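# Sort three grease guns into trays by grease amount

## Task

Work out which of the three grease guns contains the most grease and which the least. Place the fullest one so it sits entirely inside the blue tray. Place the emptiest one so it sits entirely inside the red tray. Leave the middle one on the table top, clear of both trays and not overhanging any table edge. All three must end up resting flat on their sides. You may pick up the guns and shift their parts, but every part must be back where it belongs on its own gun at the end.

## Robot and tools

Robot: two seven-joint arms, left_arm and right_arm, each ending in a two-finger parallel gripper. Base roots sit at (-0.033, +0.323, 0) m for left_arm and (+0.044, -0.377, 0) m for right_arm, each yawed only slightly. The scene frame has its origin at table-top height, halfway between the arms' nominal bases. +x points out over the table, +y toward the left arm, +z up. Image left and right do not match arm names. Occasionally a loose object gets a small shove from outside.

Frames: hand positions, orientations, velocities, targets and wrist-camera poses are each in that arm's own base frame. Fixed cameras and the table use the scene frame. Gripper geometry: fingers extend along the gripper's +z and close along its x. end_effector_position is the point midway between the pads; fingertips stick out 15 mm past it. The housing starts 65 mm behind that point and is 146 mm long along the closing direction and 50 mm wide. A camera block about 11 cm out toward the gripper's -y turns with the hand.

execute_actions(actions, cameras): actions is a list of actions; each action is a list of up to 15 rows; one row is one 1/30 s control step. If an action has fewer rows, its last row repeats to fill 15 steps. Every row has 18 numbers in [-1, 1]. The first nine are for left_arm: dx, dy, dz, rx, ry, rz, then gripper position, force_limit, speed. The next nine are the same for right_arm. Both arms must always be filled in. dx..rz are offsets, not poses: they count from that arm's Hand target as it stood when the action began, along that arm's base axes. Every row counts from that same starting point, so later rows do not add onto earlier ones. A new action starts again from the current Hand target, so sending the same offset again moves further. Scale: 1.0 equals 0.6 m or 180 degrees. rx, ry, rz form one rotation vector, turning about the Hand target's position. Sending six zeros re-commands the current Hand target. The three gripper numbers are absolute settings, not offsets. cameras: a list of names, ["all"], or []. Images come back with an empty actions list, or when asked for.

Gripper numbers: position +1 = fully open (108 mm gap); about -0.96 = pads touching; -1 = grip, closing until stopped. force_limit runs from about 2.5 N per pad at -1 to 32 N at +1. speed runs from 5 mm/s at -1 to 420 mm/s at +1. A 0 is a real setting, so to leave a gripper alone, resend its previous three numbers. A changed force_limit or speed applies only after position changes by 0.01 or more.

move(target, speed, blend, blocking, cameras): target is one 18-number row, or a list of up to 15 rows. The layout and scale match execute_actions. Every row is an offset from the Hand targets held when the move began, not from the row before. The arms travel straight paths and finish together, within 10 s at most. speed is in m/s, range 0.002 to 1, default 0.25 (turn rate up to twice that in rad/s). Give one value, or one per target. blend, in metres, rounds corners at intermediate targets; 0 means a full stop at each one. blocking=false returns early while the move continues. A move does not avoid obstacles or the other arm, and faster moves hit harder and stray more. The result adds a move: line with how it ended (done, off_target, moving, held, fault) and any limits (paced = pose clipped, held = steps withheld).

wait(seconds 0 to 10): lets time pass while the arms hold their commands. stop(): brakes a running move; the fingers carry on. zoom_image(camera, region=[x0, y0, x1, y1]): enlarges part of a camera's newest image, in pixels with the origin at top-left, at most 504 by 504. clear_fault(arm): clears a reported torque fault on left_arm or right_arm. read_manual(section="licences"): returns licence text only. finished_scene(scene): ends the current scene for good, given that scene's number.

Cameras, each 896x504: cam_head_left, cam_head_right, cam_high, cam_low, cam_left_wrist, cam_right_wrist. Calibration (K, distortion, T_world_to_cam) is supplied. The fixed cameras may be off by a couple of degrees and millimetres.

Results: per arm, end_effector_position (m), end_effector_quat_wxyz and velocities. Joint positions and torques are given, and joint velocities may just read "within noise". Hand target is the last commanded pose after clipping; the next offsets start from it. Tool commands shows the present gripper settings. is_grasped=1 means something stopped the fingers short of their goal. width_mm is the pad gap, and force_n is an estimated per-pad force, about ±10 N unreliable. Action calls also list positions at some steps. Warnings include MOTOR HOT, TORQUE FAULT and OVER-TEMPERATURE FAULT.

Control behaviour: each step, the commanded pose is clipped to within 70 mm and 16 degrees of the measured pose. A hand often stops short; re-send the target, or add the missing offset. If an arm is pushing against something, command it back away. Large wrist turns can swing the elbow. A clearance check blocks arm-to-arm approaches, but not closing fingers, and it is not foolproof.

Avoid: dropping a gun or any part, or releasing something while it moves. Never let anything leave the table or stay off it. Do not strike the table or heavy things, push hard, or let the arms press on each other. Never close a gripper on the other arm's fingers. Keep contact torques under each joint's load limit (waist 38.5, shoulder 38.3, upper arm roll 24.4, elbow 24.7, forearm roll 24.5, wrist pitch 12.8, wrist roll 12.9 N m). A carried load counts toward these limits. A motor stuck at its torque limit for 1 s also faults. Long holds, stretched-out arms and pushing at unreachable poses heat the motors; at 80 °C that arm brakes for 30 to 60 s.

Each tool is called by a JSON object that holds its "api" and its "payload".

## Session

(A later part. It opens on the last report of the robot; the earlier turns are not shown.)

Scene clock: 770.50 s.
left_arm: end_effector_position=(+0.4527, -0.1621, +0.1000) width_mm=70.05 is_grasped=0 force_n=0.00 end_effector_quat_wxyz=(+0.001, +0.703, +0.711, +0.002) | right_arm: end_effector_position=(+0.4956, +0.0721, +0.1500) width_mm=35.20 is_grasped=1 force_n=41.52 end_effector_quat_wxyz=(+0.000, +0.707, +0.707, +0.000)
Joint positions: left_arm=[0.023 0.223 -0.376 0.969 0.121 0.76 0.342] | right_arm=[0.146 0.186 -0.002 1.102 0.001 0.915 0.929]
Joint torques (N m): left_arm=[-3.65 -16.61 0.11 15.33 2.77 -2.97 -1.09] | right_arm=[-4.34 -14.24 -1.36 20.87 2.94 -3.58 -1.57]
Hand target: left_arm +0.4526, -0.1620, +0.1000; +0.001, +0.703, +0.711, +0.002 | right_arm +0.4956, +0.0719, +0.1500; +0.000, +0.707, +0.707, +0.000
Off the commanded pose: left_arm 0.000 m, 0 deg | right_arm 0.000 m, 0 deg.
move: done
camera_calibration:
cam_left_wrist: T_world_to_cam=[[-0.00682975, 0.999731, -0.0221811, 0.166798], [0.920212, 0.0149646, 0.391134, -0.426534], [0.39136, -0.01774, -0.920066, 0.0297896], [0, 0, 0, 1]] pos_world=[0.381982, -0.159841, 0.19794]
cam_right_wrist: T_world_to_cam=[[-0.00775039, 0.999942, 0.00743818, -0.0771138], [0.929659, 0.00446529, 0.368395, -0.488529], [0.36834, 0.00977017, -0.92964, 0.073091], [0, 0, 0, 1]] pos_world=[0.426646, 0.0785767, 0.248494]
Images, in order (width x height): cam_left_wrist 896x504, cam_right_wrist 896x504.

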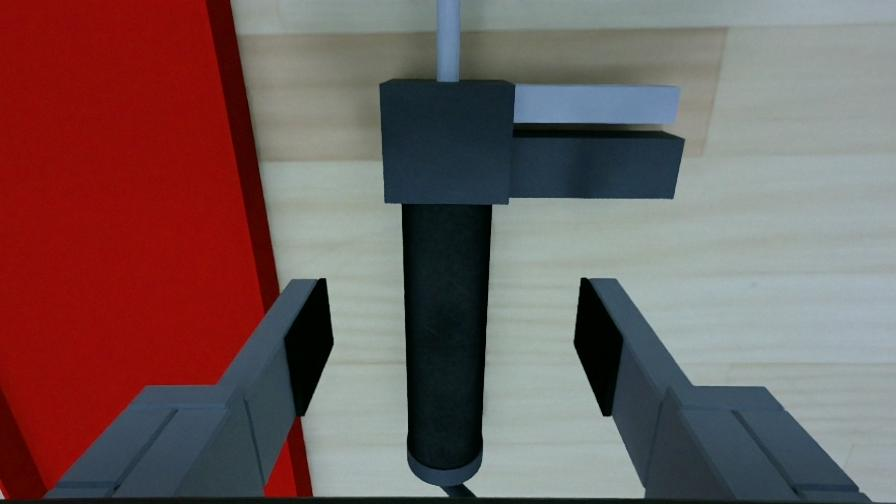

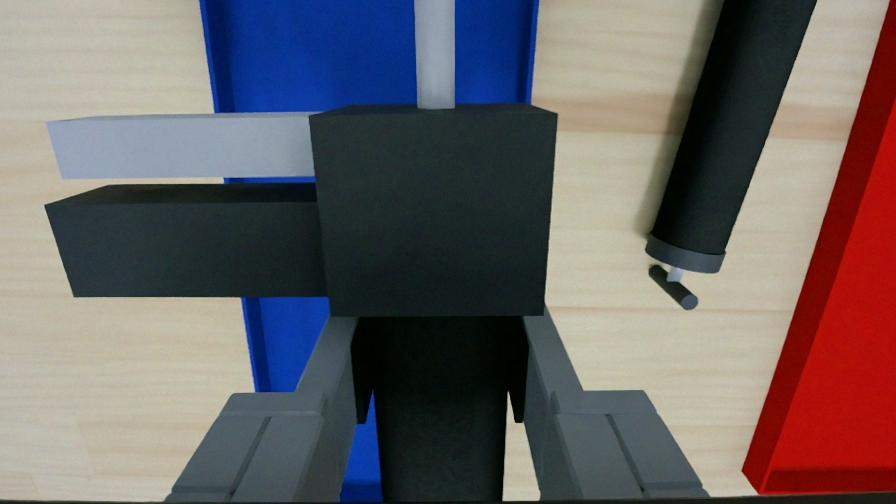

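{"api": "move", "payload": {"target": [[0,-0.0033,-0.1167,0,0,0,0.31,0.95,-0.6, 0,-0.005,-0.2008,0,0,-0.0128,-1,0.9,-0.7],[0,-0.0033,-0.1167,0,0,0,-1,0.95,-0.7, 0,-0.005,-0.2008,0,0,-0.0128,-0.15,0.9,-0.85],[0,-0.0033,0.1,0,0,0,-1,0.95,-0.7, 0,-0.005,0,0,0,-0.0128,-0.15,0.9,-0.85],[0.0053,-0.0578,0.1667,0,0,-0.5039,-1,0.95,-0.7, -0.1872,0.3135,0.2167,0,0,0.5,0.31,0.6,-0.6],[0.0053,-0.0578,0.1667,0,0,-0.5039,-1,0.95,-0.7, -0.1872,0.4268,0.15,0,0,0.5,0.31,0.6,-0.6]], "speed": [0.08,0.05,0.15,0.35,0.15], "blend": [0,0,0.02,0.01,0], "cameras": ["cam_right_wrist","cam_left_wrist"]}}

Scene clock: 816.30 s.
left_arm: end_effector_position=(+0.4558, -0.1967, +0.2000) width_mm=34.86 is_grasped=1 force_n=44.51 end_effector_quat_wxyz=(+0.002, +1.000, +0.000, +0.000) | right_arm: end_effector_position=(+0.3833, +0.3280, +0.2400) width_mm=70.04 is_grasped=0 force_n=0.00 end_effector_quat_wxyz=(+0.000, +0.000, +1.000, +0.000)
Joint positions: left_arm=[0.085 0.127 -0.512 1.158 0.067 1.046 1.9] | right_arm=[0.426 0.111 0.295 1.27 -0.035 1.164 -0.051]
Joint torques (N m): left_arm=[4.75 -18.99 -3.9 19.05 -1.16 -0.26 0.45] | right_arm=[5.52 -10.87 1.56 19.92 -3.23 -3.41 1.71]
Hand target: left_arm +0.4558, -0.1967, +0.2000; +0.002, +1.000, +0.000, +0.000 | right_arm +0.3833, +0.3280, +0.2400; +0.000, +0.000, +1.000, +0.000
Off the commanded pose: left_arm 0.000 m, 0 deg | right_arm 0.000 m, 0 deg.
move: done; blend cut to 0 m at target 4
camera_calibration:
cam_left_wrist: T_world_to_cam=[[0.99974, -0.00535086, -0.022151, -0.452834], [0.00373816, -0.920366, 0.391041, -0.234202], [-0.0224794, -0.391022, -0.920107, 0.235178], [0, 0, 0, 1]] pos_world=[0.458878, -0.126014, 0.29794]
cam_right_wrist: T_world_to_cam=[[-0.999945, -0.00749102, 0.00732546, 0.376264], [-0.0042657, 0.929661, 0.368392, -0.36401], [-0.00956983, 0.368341, -0.929642, 0.222829], [0, 0, 0, 1]] pos_world=[0.376823, 0.259147, 0.338493]
Images, in order (width x height): cam_left_wrist 896x504, cam_right_wrist 896x504.

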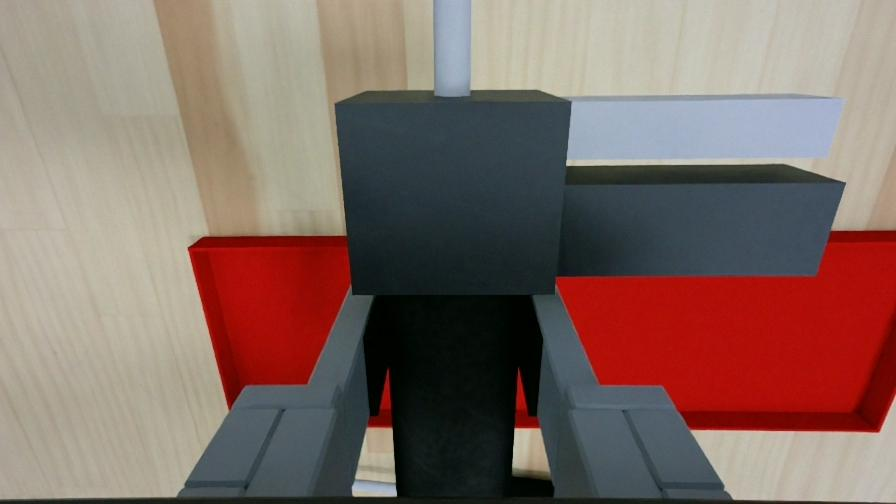

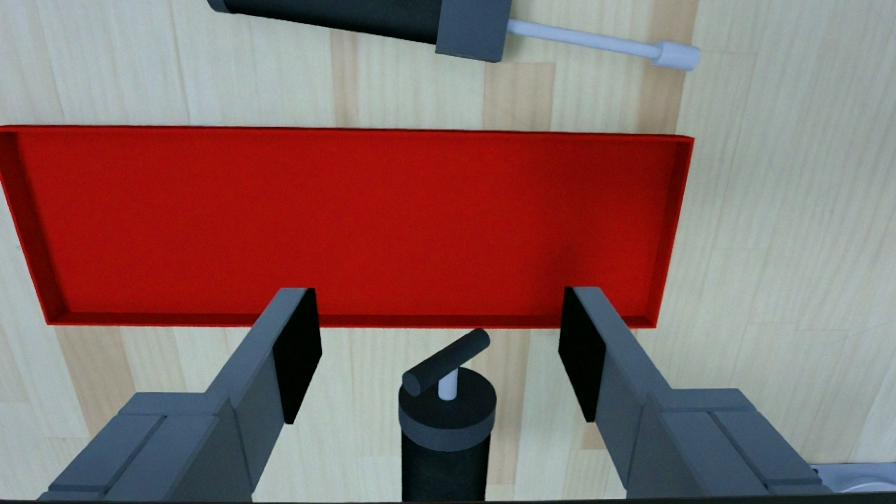

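{"api": "move", "payload": {"target": [[0,0,0,0,0,0,-1,0.95,-0.7, -0.0032,0.045,-0.0617,0,0,0,0.31,0.6,-0.6],[0,0,0,0,0,0,-1,0.95,-0.7, -0.0032,0.045,-0.0617,0,0,0,-1,0.6,-0.6],[0,0,0,0,0,0,-1,0.95,-0.7, -0.0032,-0.005,-0.0617,0,0,0,-1,0.6,-0.6]], "speed": [0.1,0.05,0.05], "blend": [0,0,0], "cameras": ["cam_right_wrist"]}}

Scene clock: 838.43 s.
left_arm: end_effector_position=(+0.4558, -0.1967, +0.2000) width_mm=34.86 is_grasped=1 force_n=44.46 end_effector_quat_wxyz=(+0.002, +1.000, +0.000, +0.000) | right_arm: end_effector_position=(+0.3813, +0.3250, +0.2030) width_mm=8.21 is_grasped=1 force_n=39.14 end_effector_quat_wxyz=(+0.000, +0.000, +1.000, +0.000)
Joint positions: left_arm=[0.085 0.127 -0.512 1.158 0.067 1.046 1.9] | right_arm=[0.424 0.13 0.295 1.184 -0.043 1.06 -0.048]
Joint torques (N m): left_arm=[3.89 -22.33 -2.37 11.39 1.22 -0.9 0.42] | right_arm=[-6.13 -27.98 -1.32 10.33 2.92 -3.31 -1.66]
Hand target: left_arm +0.4558, -0.1967, +0.2000; +0.002, +1.000, +0.000, +0.000 | right_arm +0.3814, +0.3250, +0.2030; +0.000, +0.000, +1.000, +0.000
Off the commanded pose: left_arm 0.000 m, 0 deg | right_arm 0.000 m, 0 deg.
move: done
camera_calibration:
cam_right_wrist: T_world_to_cam=[[-0.999944, -0.00762004, 0.00738301, 0.374528], [-0.00436534, 0.929694, 0.368307, -0.347543], [-0.00967046, 0.368254, -0.929675, 0.189589], [0, 0, 0, 1]] pos_world=[0.374823, 0.256146, 0.301493]
Images, in order (width x height): cam_right_wrist 896x504.

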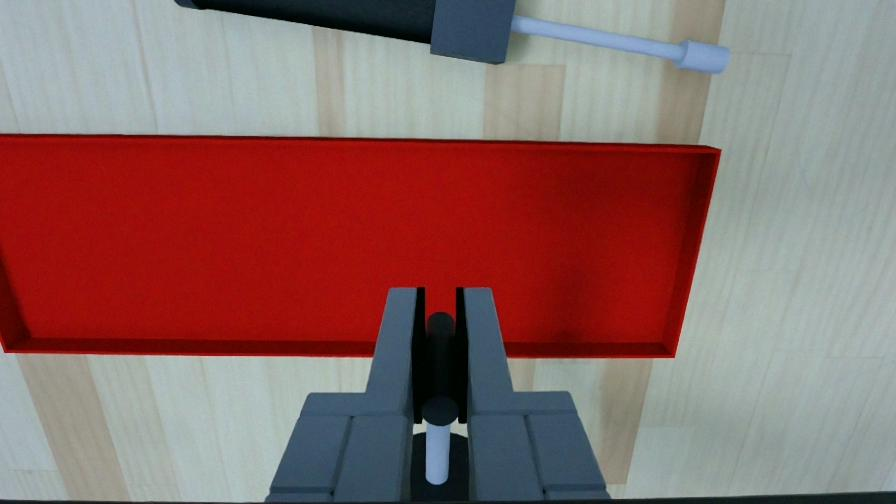

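{"api": "move", "payload": {"target": [0,0,0,0,0,0,-1,0.95,-0.7, 0,-0.0417,0,0,0,0,-1,0.6,-0.6], "speed": 0.05, "cameras": ["cam_right_wrist"]}}

Scene clock: 848.73 s.
left_arm: end_effector_position=(+0.4558, -0.1967, +0.2000) width_mm=34.86 is_grasped=1 force_n=44.53 end_effector_quat_wxyz=(+0.002, +1.000, +0.000, +0.000) | right_arm: end_effector_position=(+0.3813, +0.3001, +0.2030) width_mm=8.21 is_grasped=1 force_n=39.14 end_effector_quat_wxyz=(+0.000, +0.000, +1.000, +0.000)
Joint positions: left_arm=[0.085 0.127 -0.512 1.158 0.067 1.046 1.9] | right_arm=[0.396 0.077 0.277 1.121 -0.024 1.047 -0.101]
Joint torques (N m): left_arm=[4.93 -21.04 -0.47 11.9 1.57 -1.46 0.52] | right_arm=[-8.98 -27.14 -4.14 9.99 2.43 -2.83 -1.73]
Hand target: left_arm +0.4558, -0.1967, +0.2000; +0.002, +1.000, +0.000, +0.000 | right_arm +0.3814, +0.3000, +0.2030; +0.000, +0.000, +1.000, +0.000
Off the commanded pose: left_arm 0.000 m, 0 deg | right_arm 0.000 m, 0 deg.
move: done
camera_calibration:
cam_right_wrist: T_world_to_cam=[[-0.999942, -0.00775039, 0.00743818, 0.374351], [-0.00446529, 0.929659, 0.368395, -0.324282], [-0.00977017, 0.36834, -0.92964, 0.198802], [0, 0, 0, 1]] pos_world=[0.374823, 0.231146, 0.301494]
Images, in order (width x height): cam_right_wrist 896x504.

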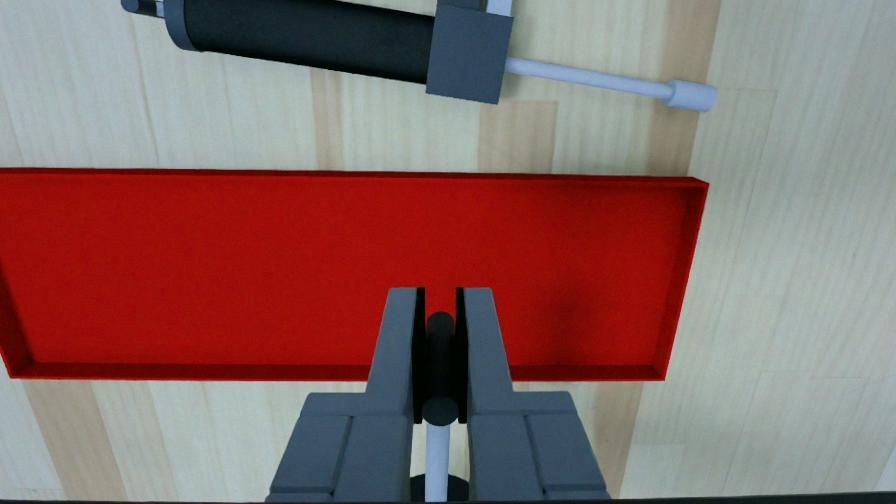

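{"api": "move", "payload": {"target": [0,0,0,0,0,0,-1,0.95,-0.7, 0,-0.025,0,0,0,0,-1,0.6,-0.6], "speed": 0.05, "cameras": ["cam_right_wrist", "cam_left_wrist"]}}

Scene clock: 861.40 s.
left_arm: end_effector_position=(+0.4559, -0.1969, +0.2001) width_mm=34.86 is_grasped=1 force_n=45.00 end_effector_quat_wxyz=(+0.002, +1.000, +0.000, +0.000) | right_arm: end_effector_position=(+0.3813, +0.2850, +0.2030) width_mm=8.21 is_grasped=1 force_n=39.14 end_effector_quat_wxyz=(+0.000, +0.000, +1.000, +0.000)
Joint positions: left_arm=[0.085 0.127 -0.512 1.158 0.067 1.046 1.9] | right_arm=[0.38 0.046 0.265 1.085 -0.013 1.041 -0.133]
Joint torques (N m): left_arm=[13.53 -18.97 9.24 11.06 5.13 2.29 -0.42] | right_arm=[-18.91 -26.51 -10.56 8.37 0.27 -1.06 -1.67]
Hand target: left_arm +0.4558, -0.1967, +0.2000; +0.002, +1.000, +0.000, +0.000 | right_arm +0.3814, +0.2850, +0.2030; +0.000, +0.000, +1.000, +0.000
Off the commanded pose: left_arm 0.000 m, 0 deg | right_arm 0.000 m, 0 deg.
move: done
camera_calibration:
cam_left_wrist: T_world_to_cam=[[0.999748, -0.0055125, -0.0217557, -0.453076], [0.0034398, -0.920277, 0.391252, -0.234341], [-0.0221781, -0.391228, -0.920027, 0.235006], [0, 0, 0, 1]] pos_world=[0.45898, -0.126216, 0.298041]
cam_right_wrist: T_world_to_cam=[[-0.999944, -0.00761949, 0.0073823, 0.374223], [-0.00436419, 0.92966, 0.368393, -0.310375], [-0.00967, 0.36834, -0.929641, 0.20429], [0, 0, 0, 1]] pos_world=[0.374823, 0.216146, 0.301493]
Images, in order (width x height): cam_left_wrist 896x504, cam_right_wrist 896x504.

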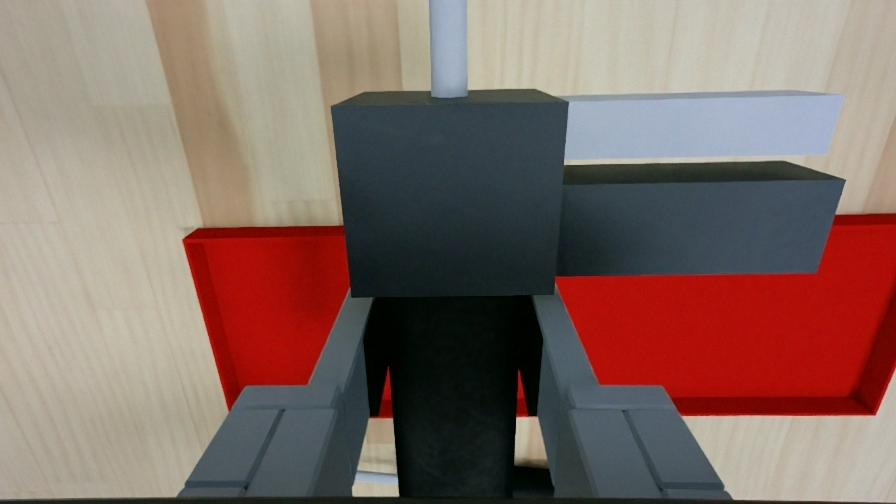

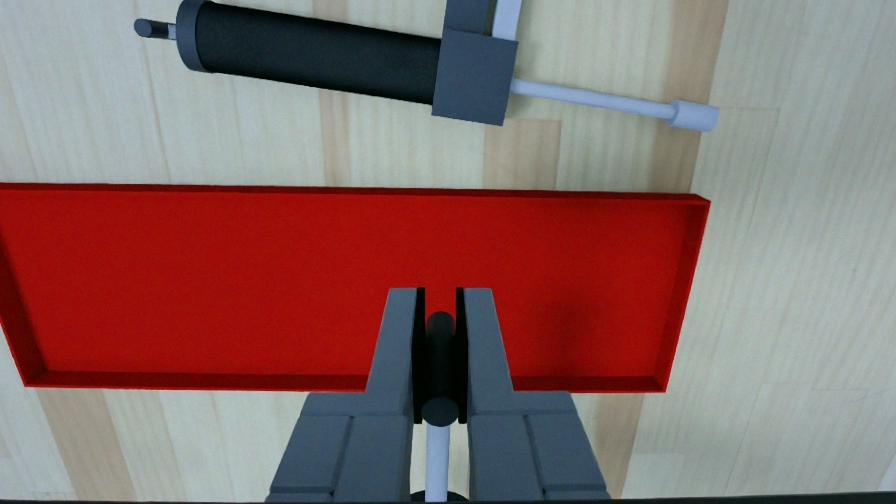

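{"api": "move", "payload": {"target": [[0,0,0,0,0,0,-1,0.95,-0.7, 0,0.1217,0,0,0,0,-1,0.6,-0.6],[0,0,0,0,0,0,-1,0.95,-0.7, 0,0.1217,0,0,0,0,0.31,0.6,-0.6],[0,0,0,0,0,0,-1,0.95,-0.7, 0,0.1217,0.195,0,0,0,0.31,0.6,-0.6],[-0.0052,0.0778,-0.15,0,0,0.5056,-1,0.95,-0.7, 0.0313,-0.1027,-0.0883,0,0,-0.5444,0.31,0.6,-0.6],[-0.0052,0.0778,-0.2833,0,0,0.5056,-0.05,0.95,-0.85, 0.0313,-0.1027,-0.2953,0,0,-0.5444,-1,0.9,-0.7]], "speed": [0.06,0.05,0.25,0.35,0.08], "blend": [0,0,0.02,0.01,0], "cameras": ["cam_right_wrist","cam_left_wrist"]}}

Scene clock: 925.53 s.
left_arm: end_effector_position=(+0.4527, -0.1500, +0.0300) width_mm=50.25 is_grasped=0 force_n=0.00 end_effector_quat_wxyz=(+0.001, +0.701, +0.713, +0.002) | right_arm: end_effector_position=(+0.4002, +0.2235, +0.0259) width_mm=35.20 is_grasped=0 force_n=41.32 end_effector_quat_wxyz=(+0.000, +0.755, +0.656, +0.001)
Joint positions: left_arm=[-0.014 0.368 -0.302 0.924 0.2 0.577 0.304] | right_arm=[0.376 0.319 0.129 0.851 -0.078 0.535 1.491]
Joint torques (N m): left_arm=[-4.8 -31.42 -2.02 13.7 0.87 -0.51 -1.08] | right_arm=[3.41 -11.73 -0.48 12.14 -1.97 -2.14 0.86]
Hand target: left_arm +0.4527, -0.1500, +0.0300; +0.001, +0.701, +0.713, +0.002 | right_arm +0.4001, +0.2234, +0.0258; +0.000, +0.755, +0.656, +0.000
Off the commanded pose: left_arm 0.000 m, 0 deg | right_arm 0.000 m, 0 deg.
move: done
camera_calibration:
cam_left_wrist: T_world_to_cam=[[-0.0122518, 0.999678, -0.0222337, 0.155728], [0.920132, 0.0199753, 0.391099, -0.398629], [0.391417, -0.0156663, -0.92008, -0.0341553], [0, 0, 0, 1]] pos_world=[0.382068, -0.14825, 0.12794]
cam_right_wrist: T_world_to_cam=[[0.131484, 0.991289, 0.00762063, -0.282066], [0.921141, -0.125013, 0.368607, -0.322512], [0.366349, -0.0414462, -0.929554, 0.00351204], [0, 0, 0, 1]] pos_world=[0.332879, 0.239436, 0.124294]
Images, in order (width x height): cam_left_wrist 896x504, cam_right_wrist 896x504.

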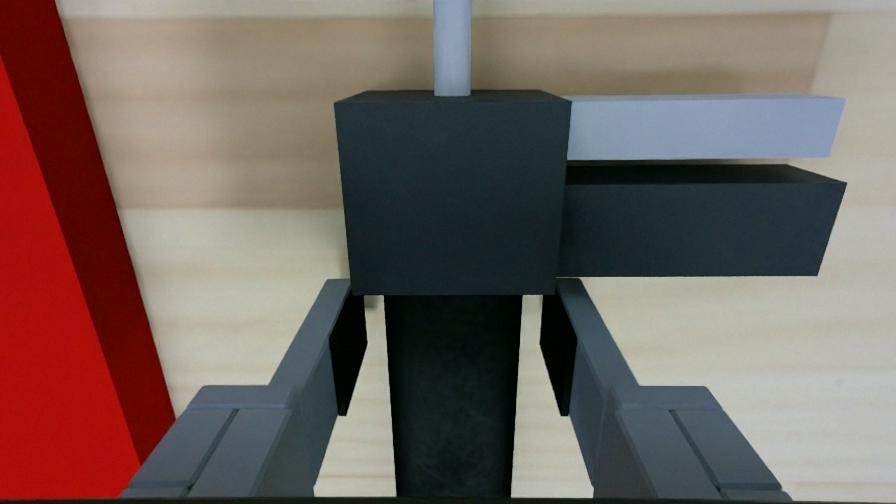

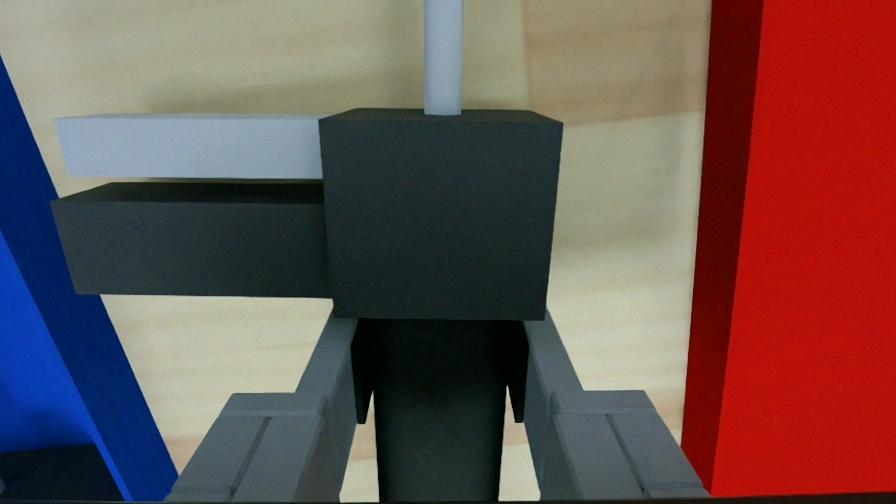

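{"api": "move", "payload": {"target": [[0,0,0.2,0,0,0,-0.05,0.95,-0.85, 0,0,0.175,0,0,0,-1,0.9,-0.7],[-0.0878,0.3333,0.45,0,0,0,-0.05,0.95,-0.85, 0.1165,0.3018,0.1737,0,0,0.0378,-1,0.9,-0.7]], "speed": [0.15,0.3], "blend": [0.02,0], "cameras": ["cam_right_wrist","cam_left_wrist"]}}

Scene clock: 943.83 s.
left_arm: end_effector_position=(+0.4000, +0.0499, +0.3001) width_mm=50.25 is_grasped=0 force_n=0.00 end_effector_quat_wxyz=(+0.001, +0.701, +0.713, +0.002) | right_arm: end_effector_position=(+0.4700, +0.4045, +0.1300) width_mm=35.20 is_grasped=1 force_n=41.23 end_effector_quat_wxyz=(+0.000, +0.715, +0.700, +0.000)
Joint positions: left_arm=[0.238 -0.262 -0.101 1.043 -0.027 1.299 0.917] | right_arm=[0.547 0.606 0.215 1.651 -0.139 1.059 1.599]
Joint torques (N m): left_arm=[3.45 -23.63 2.49 17.51 1.06 0.22 0.86] | right_arm=[3.74 -20.11 0.07 21.37 -2.92 -0.24 1.57]
Hand target: left_arm +0.4000, +0.0500, +0.3000; +0.001, +0.701, +0.713, +0.002 | right_arm +0.4700, +0.4045, +0.1300; +0.000, +0.715, +0.700, +0.000
Off the commanded pose: left_arm 0.000 m, 0 deg | right_arm 0.000 m, 0 deg.
move: done
camera_calibration:
cam_left_wrist: T_world_to_cam=[[-0.0120683, 0.999682, -0.0221545, -0.0389416], [0.920135, 0.0197754, 0.391101, -0.459669], [0.391415, -0.0156653, -0.920081, 0.238159], [0, 0, 0, 1]] pos_world=[0.329268, 0.0517501, 0.39804]
cam_right_wrist: T_world_to_cam=[[0.0131233, 0.999887, 0.00738859, -0.419315], [0.929577, -0.0149222, 0.368326, -0.451016], [0.368394, 0.00203462, -0.929668, 0.063759], [0, 0, 0, 1]] pos_world=[0.401268, 0.412408, 0.228493]
Images, in order (width x height): cam_left_wrist 896x504, cam_right_wrist 896x504.

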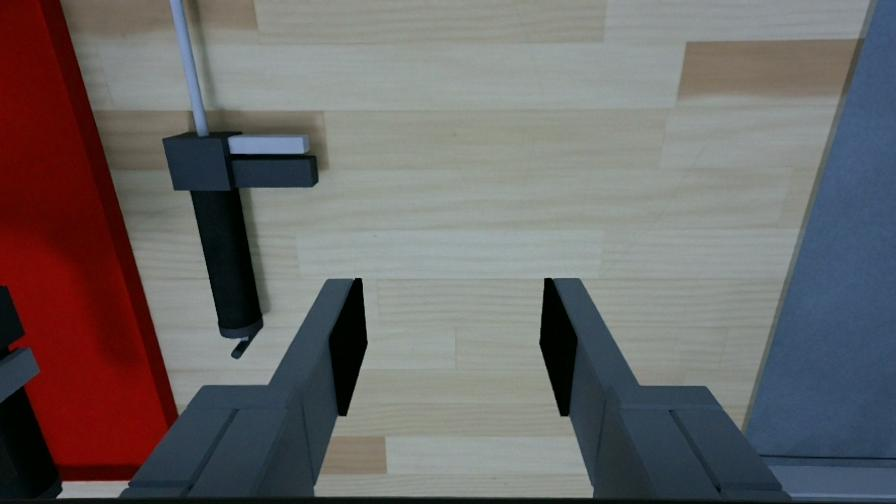

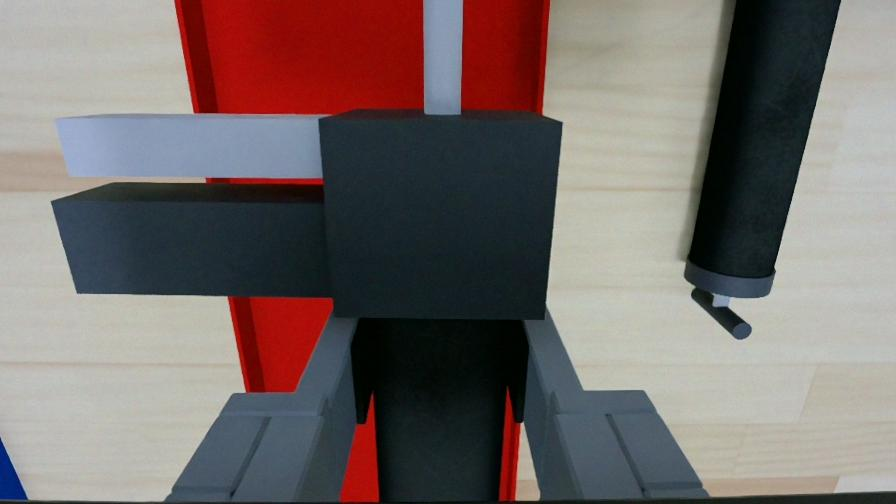

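{"api": "move", "payload": {"target": [[0,0,0,0,0,0,-0.05,0.95,-0.85, 0,0,-0.1675,0,0,0,-1,0.9,-0.7],[0,0,0,0,0,0,-0.05,0.95,-0.85, 0,0,-0.1675,0,0,0,-0.15,0.9,-0.85],[0,0,0,0,0,0,-0.05,0.95,-0.85, 0,0,0.02,0,0,0,-0.15,0.9,-0.85],[0,0,0,0,0,0,-0.05,0.95,-0.85, -0.1167,-0.25,0.3333,0,0,0,-0.15,0.9,-0.85]], "speed": [0.06,0.05,0.15,0.3], "blend": [0,0,0.02,0], "cameras": ["cam_right_wrist","cam_left_wrist","cam_high"]}}

{"api": "zoom_image", "payload": {"camera": "cam_high", "region": [370, 120, 620, 320]}}

Scene clock: 967.23 s.
left_arm: end_effector_position=(+0.4000, +0.0500, +0.3000) width_mm=50.25 is_grasped=0 force_n=0.00 end_effector_quat_wxyz=(+0.001, +0.701, +0.713, +0.002) | right_arm: end_effector_position=(+0.4000, +0.2544, +0.3299) width_mm=44.74 is_grasped=0 force_n=0.00 end_effector_quat_wxyz=(+0.000, +0.715, +0.700, +0.000)
Joint positions: left_arm=[0.238 -0.262 -0.101 1.043 -0.027 1.299 0.917] | right_arm=[0.388 -0.018 0.176 1.379 0.004 1.396 1.37]
Joint torques (N m): left_arm=[3.09 -11.35 1.47 17.5 -1.22 -2.3 -0.41] | right_arm=[-2.84 -25.48 -1.3 12.06 3.6 0.08 -1.41]
Hand target: left_arm +0.4000, +0.0500, +0.3000; +0.001, +0.701, +0.713, +0.002 | right_arm +0.4000, +0.2545, +0.3300; +0.000, +0.715, +0.700, +0.000
Off the commanded pose: left_arm 0.000 m, 0 deg | right_arm 0.000 m, 0 deg.
move: done
camera_calibration:
cam_left_wrist: T_world_to_cam=[[-0.0122527, 0.999678, -0.0222326, -0.0388477], [0.920147, 0.0199751, 0.391062, -0.459759], [0.39138, -0.0156657, -0.920096, 0.238138], [0, 0, 0, 1]] pos_world=[0.329368, 0.0517495, 0.39804]
cam_right_wrist: T_world_to_cam=[[0.0131598, 0.999887, 0.00729313, -0.269862], [0.929624, -0.0149207, 0.368206, -0.461777], [0.368274, 0.00193436, -0.929715, 0.275779], [0, 0, 0, 1]] pos_world=[0.331268, 0.262407, 0.428393]
Images, in order (width x height): cam_high 896x504, cam_left_wrist 896x504, cam_right_wrist 896x504.

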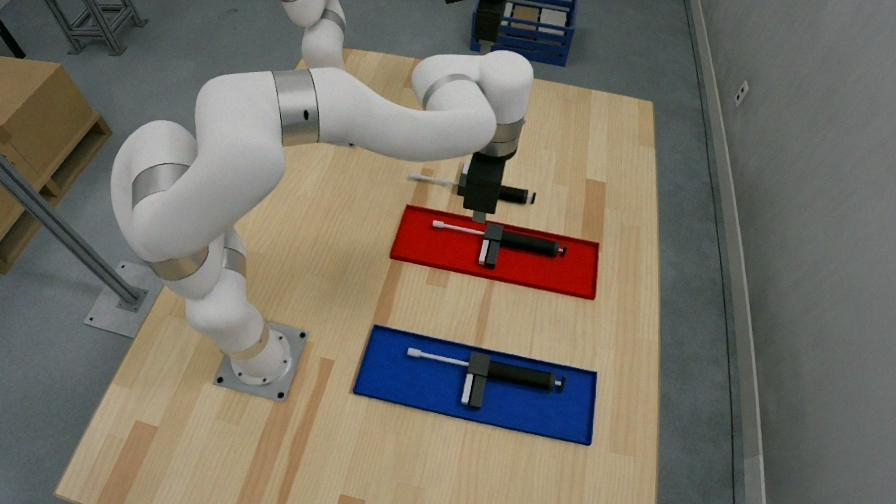

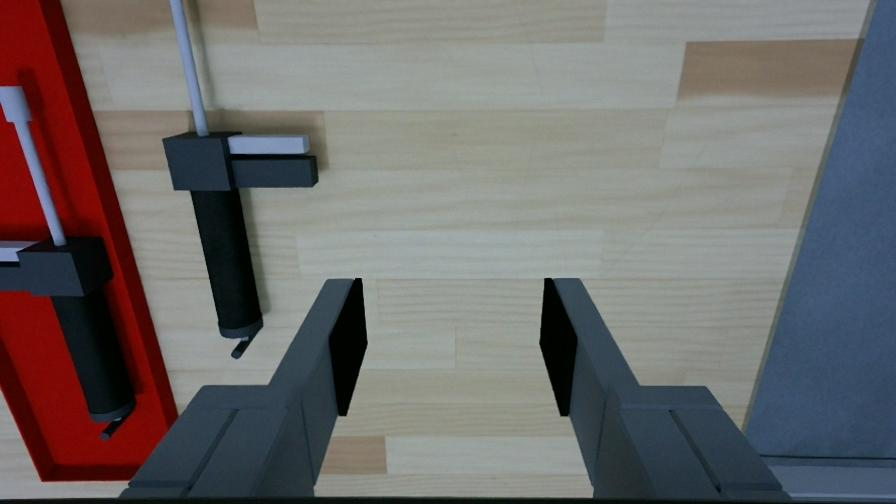

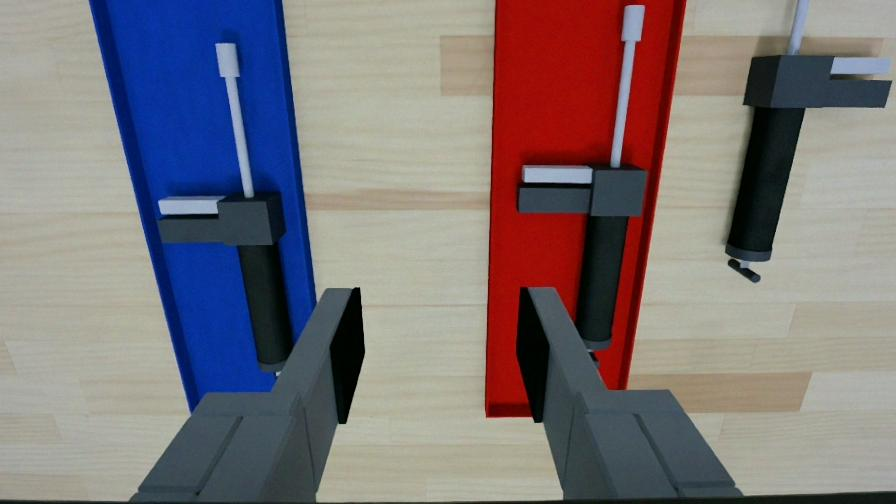

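Scaled by 2.016 from the camera's 896x504 image, which has a finer 1280x720 frame.

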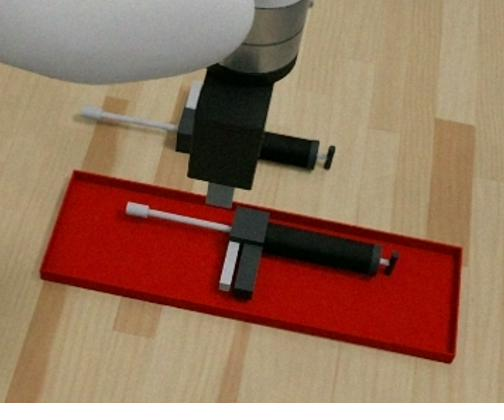

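{"api": "zoom_image", "payload": {"camera": "cam_high", "region": [350, 310, 610, 450]}}

Scaled by 1.938 from the camera's 896x504 image, which has a finer 1280x720 frame.

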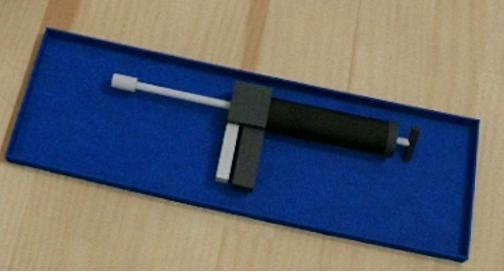

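{"api": "finished_scene", "payload": {"scene": 3}}

The scene is finished: the task was done.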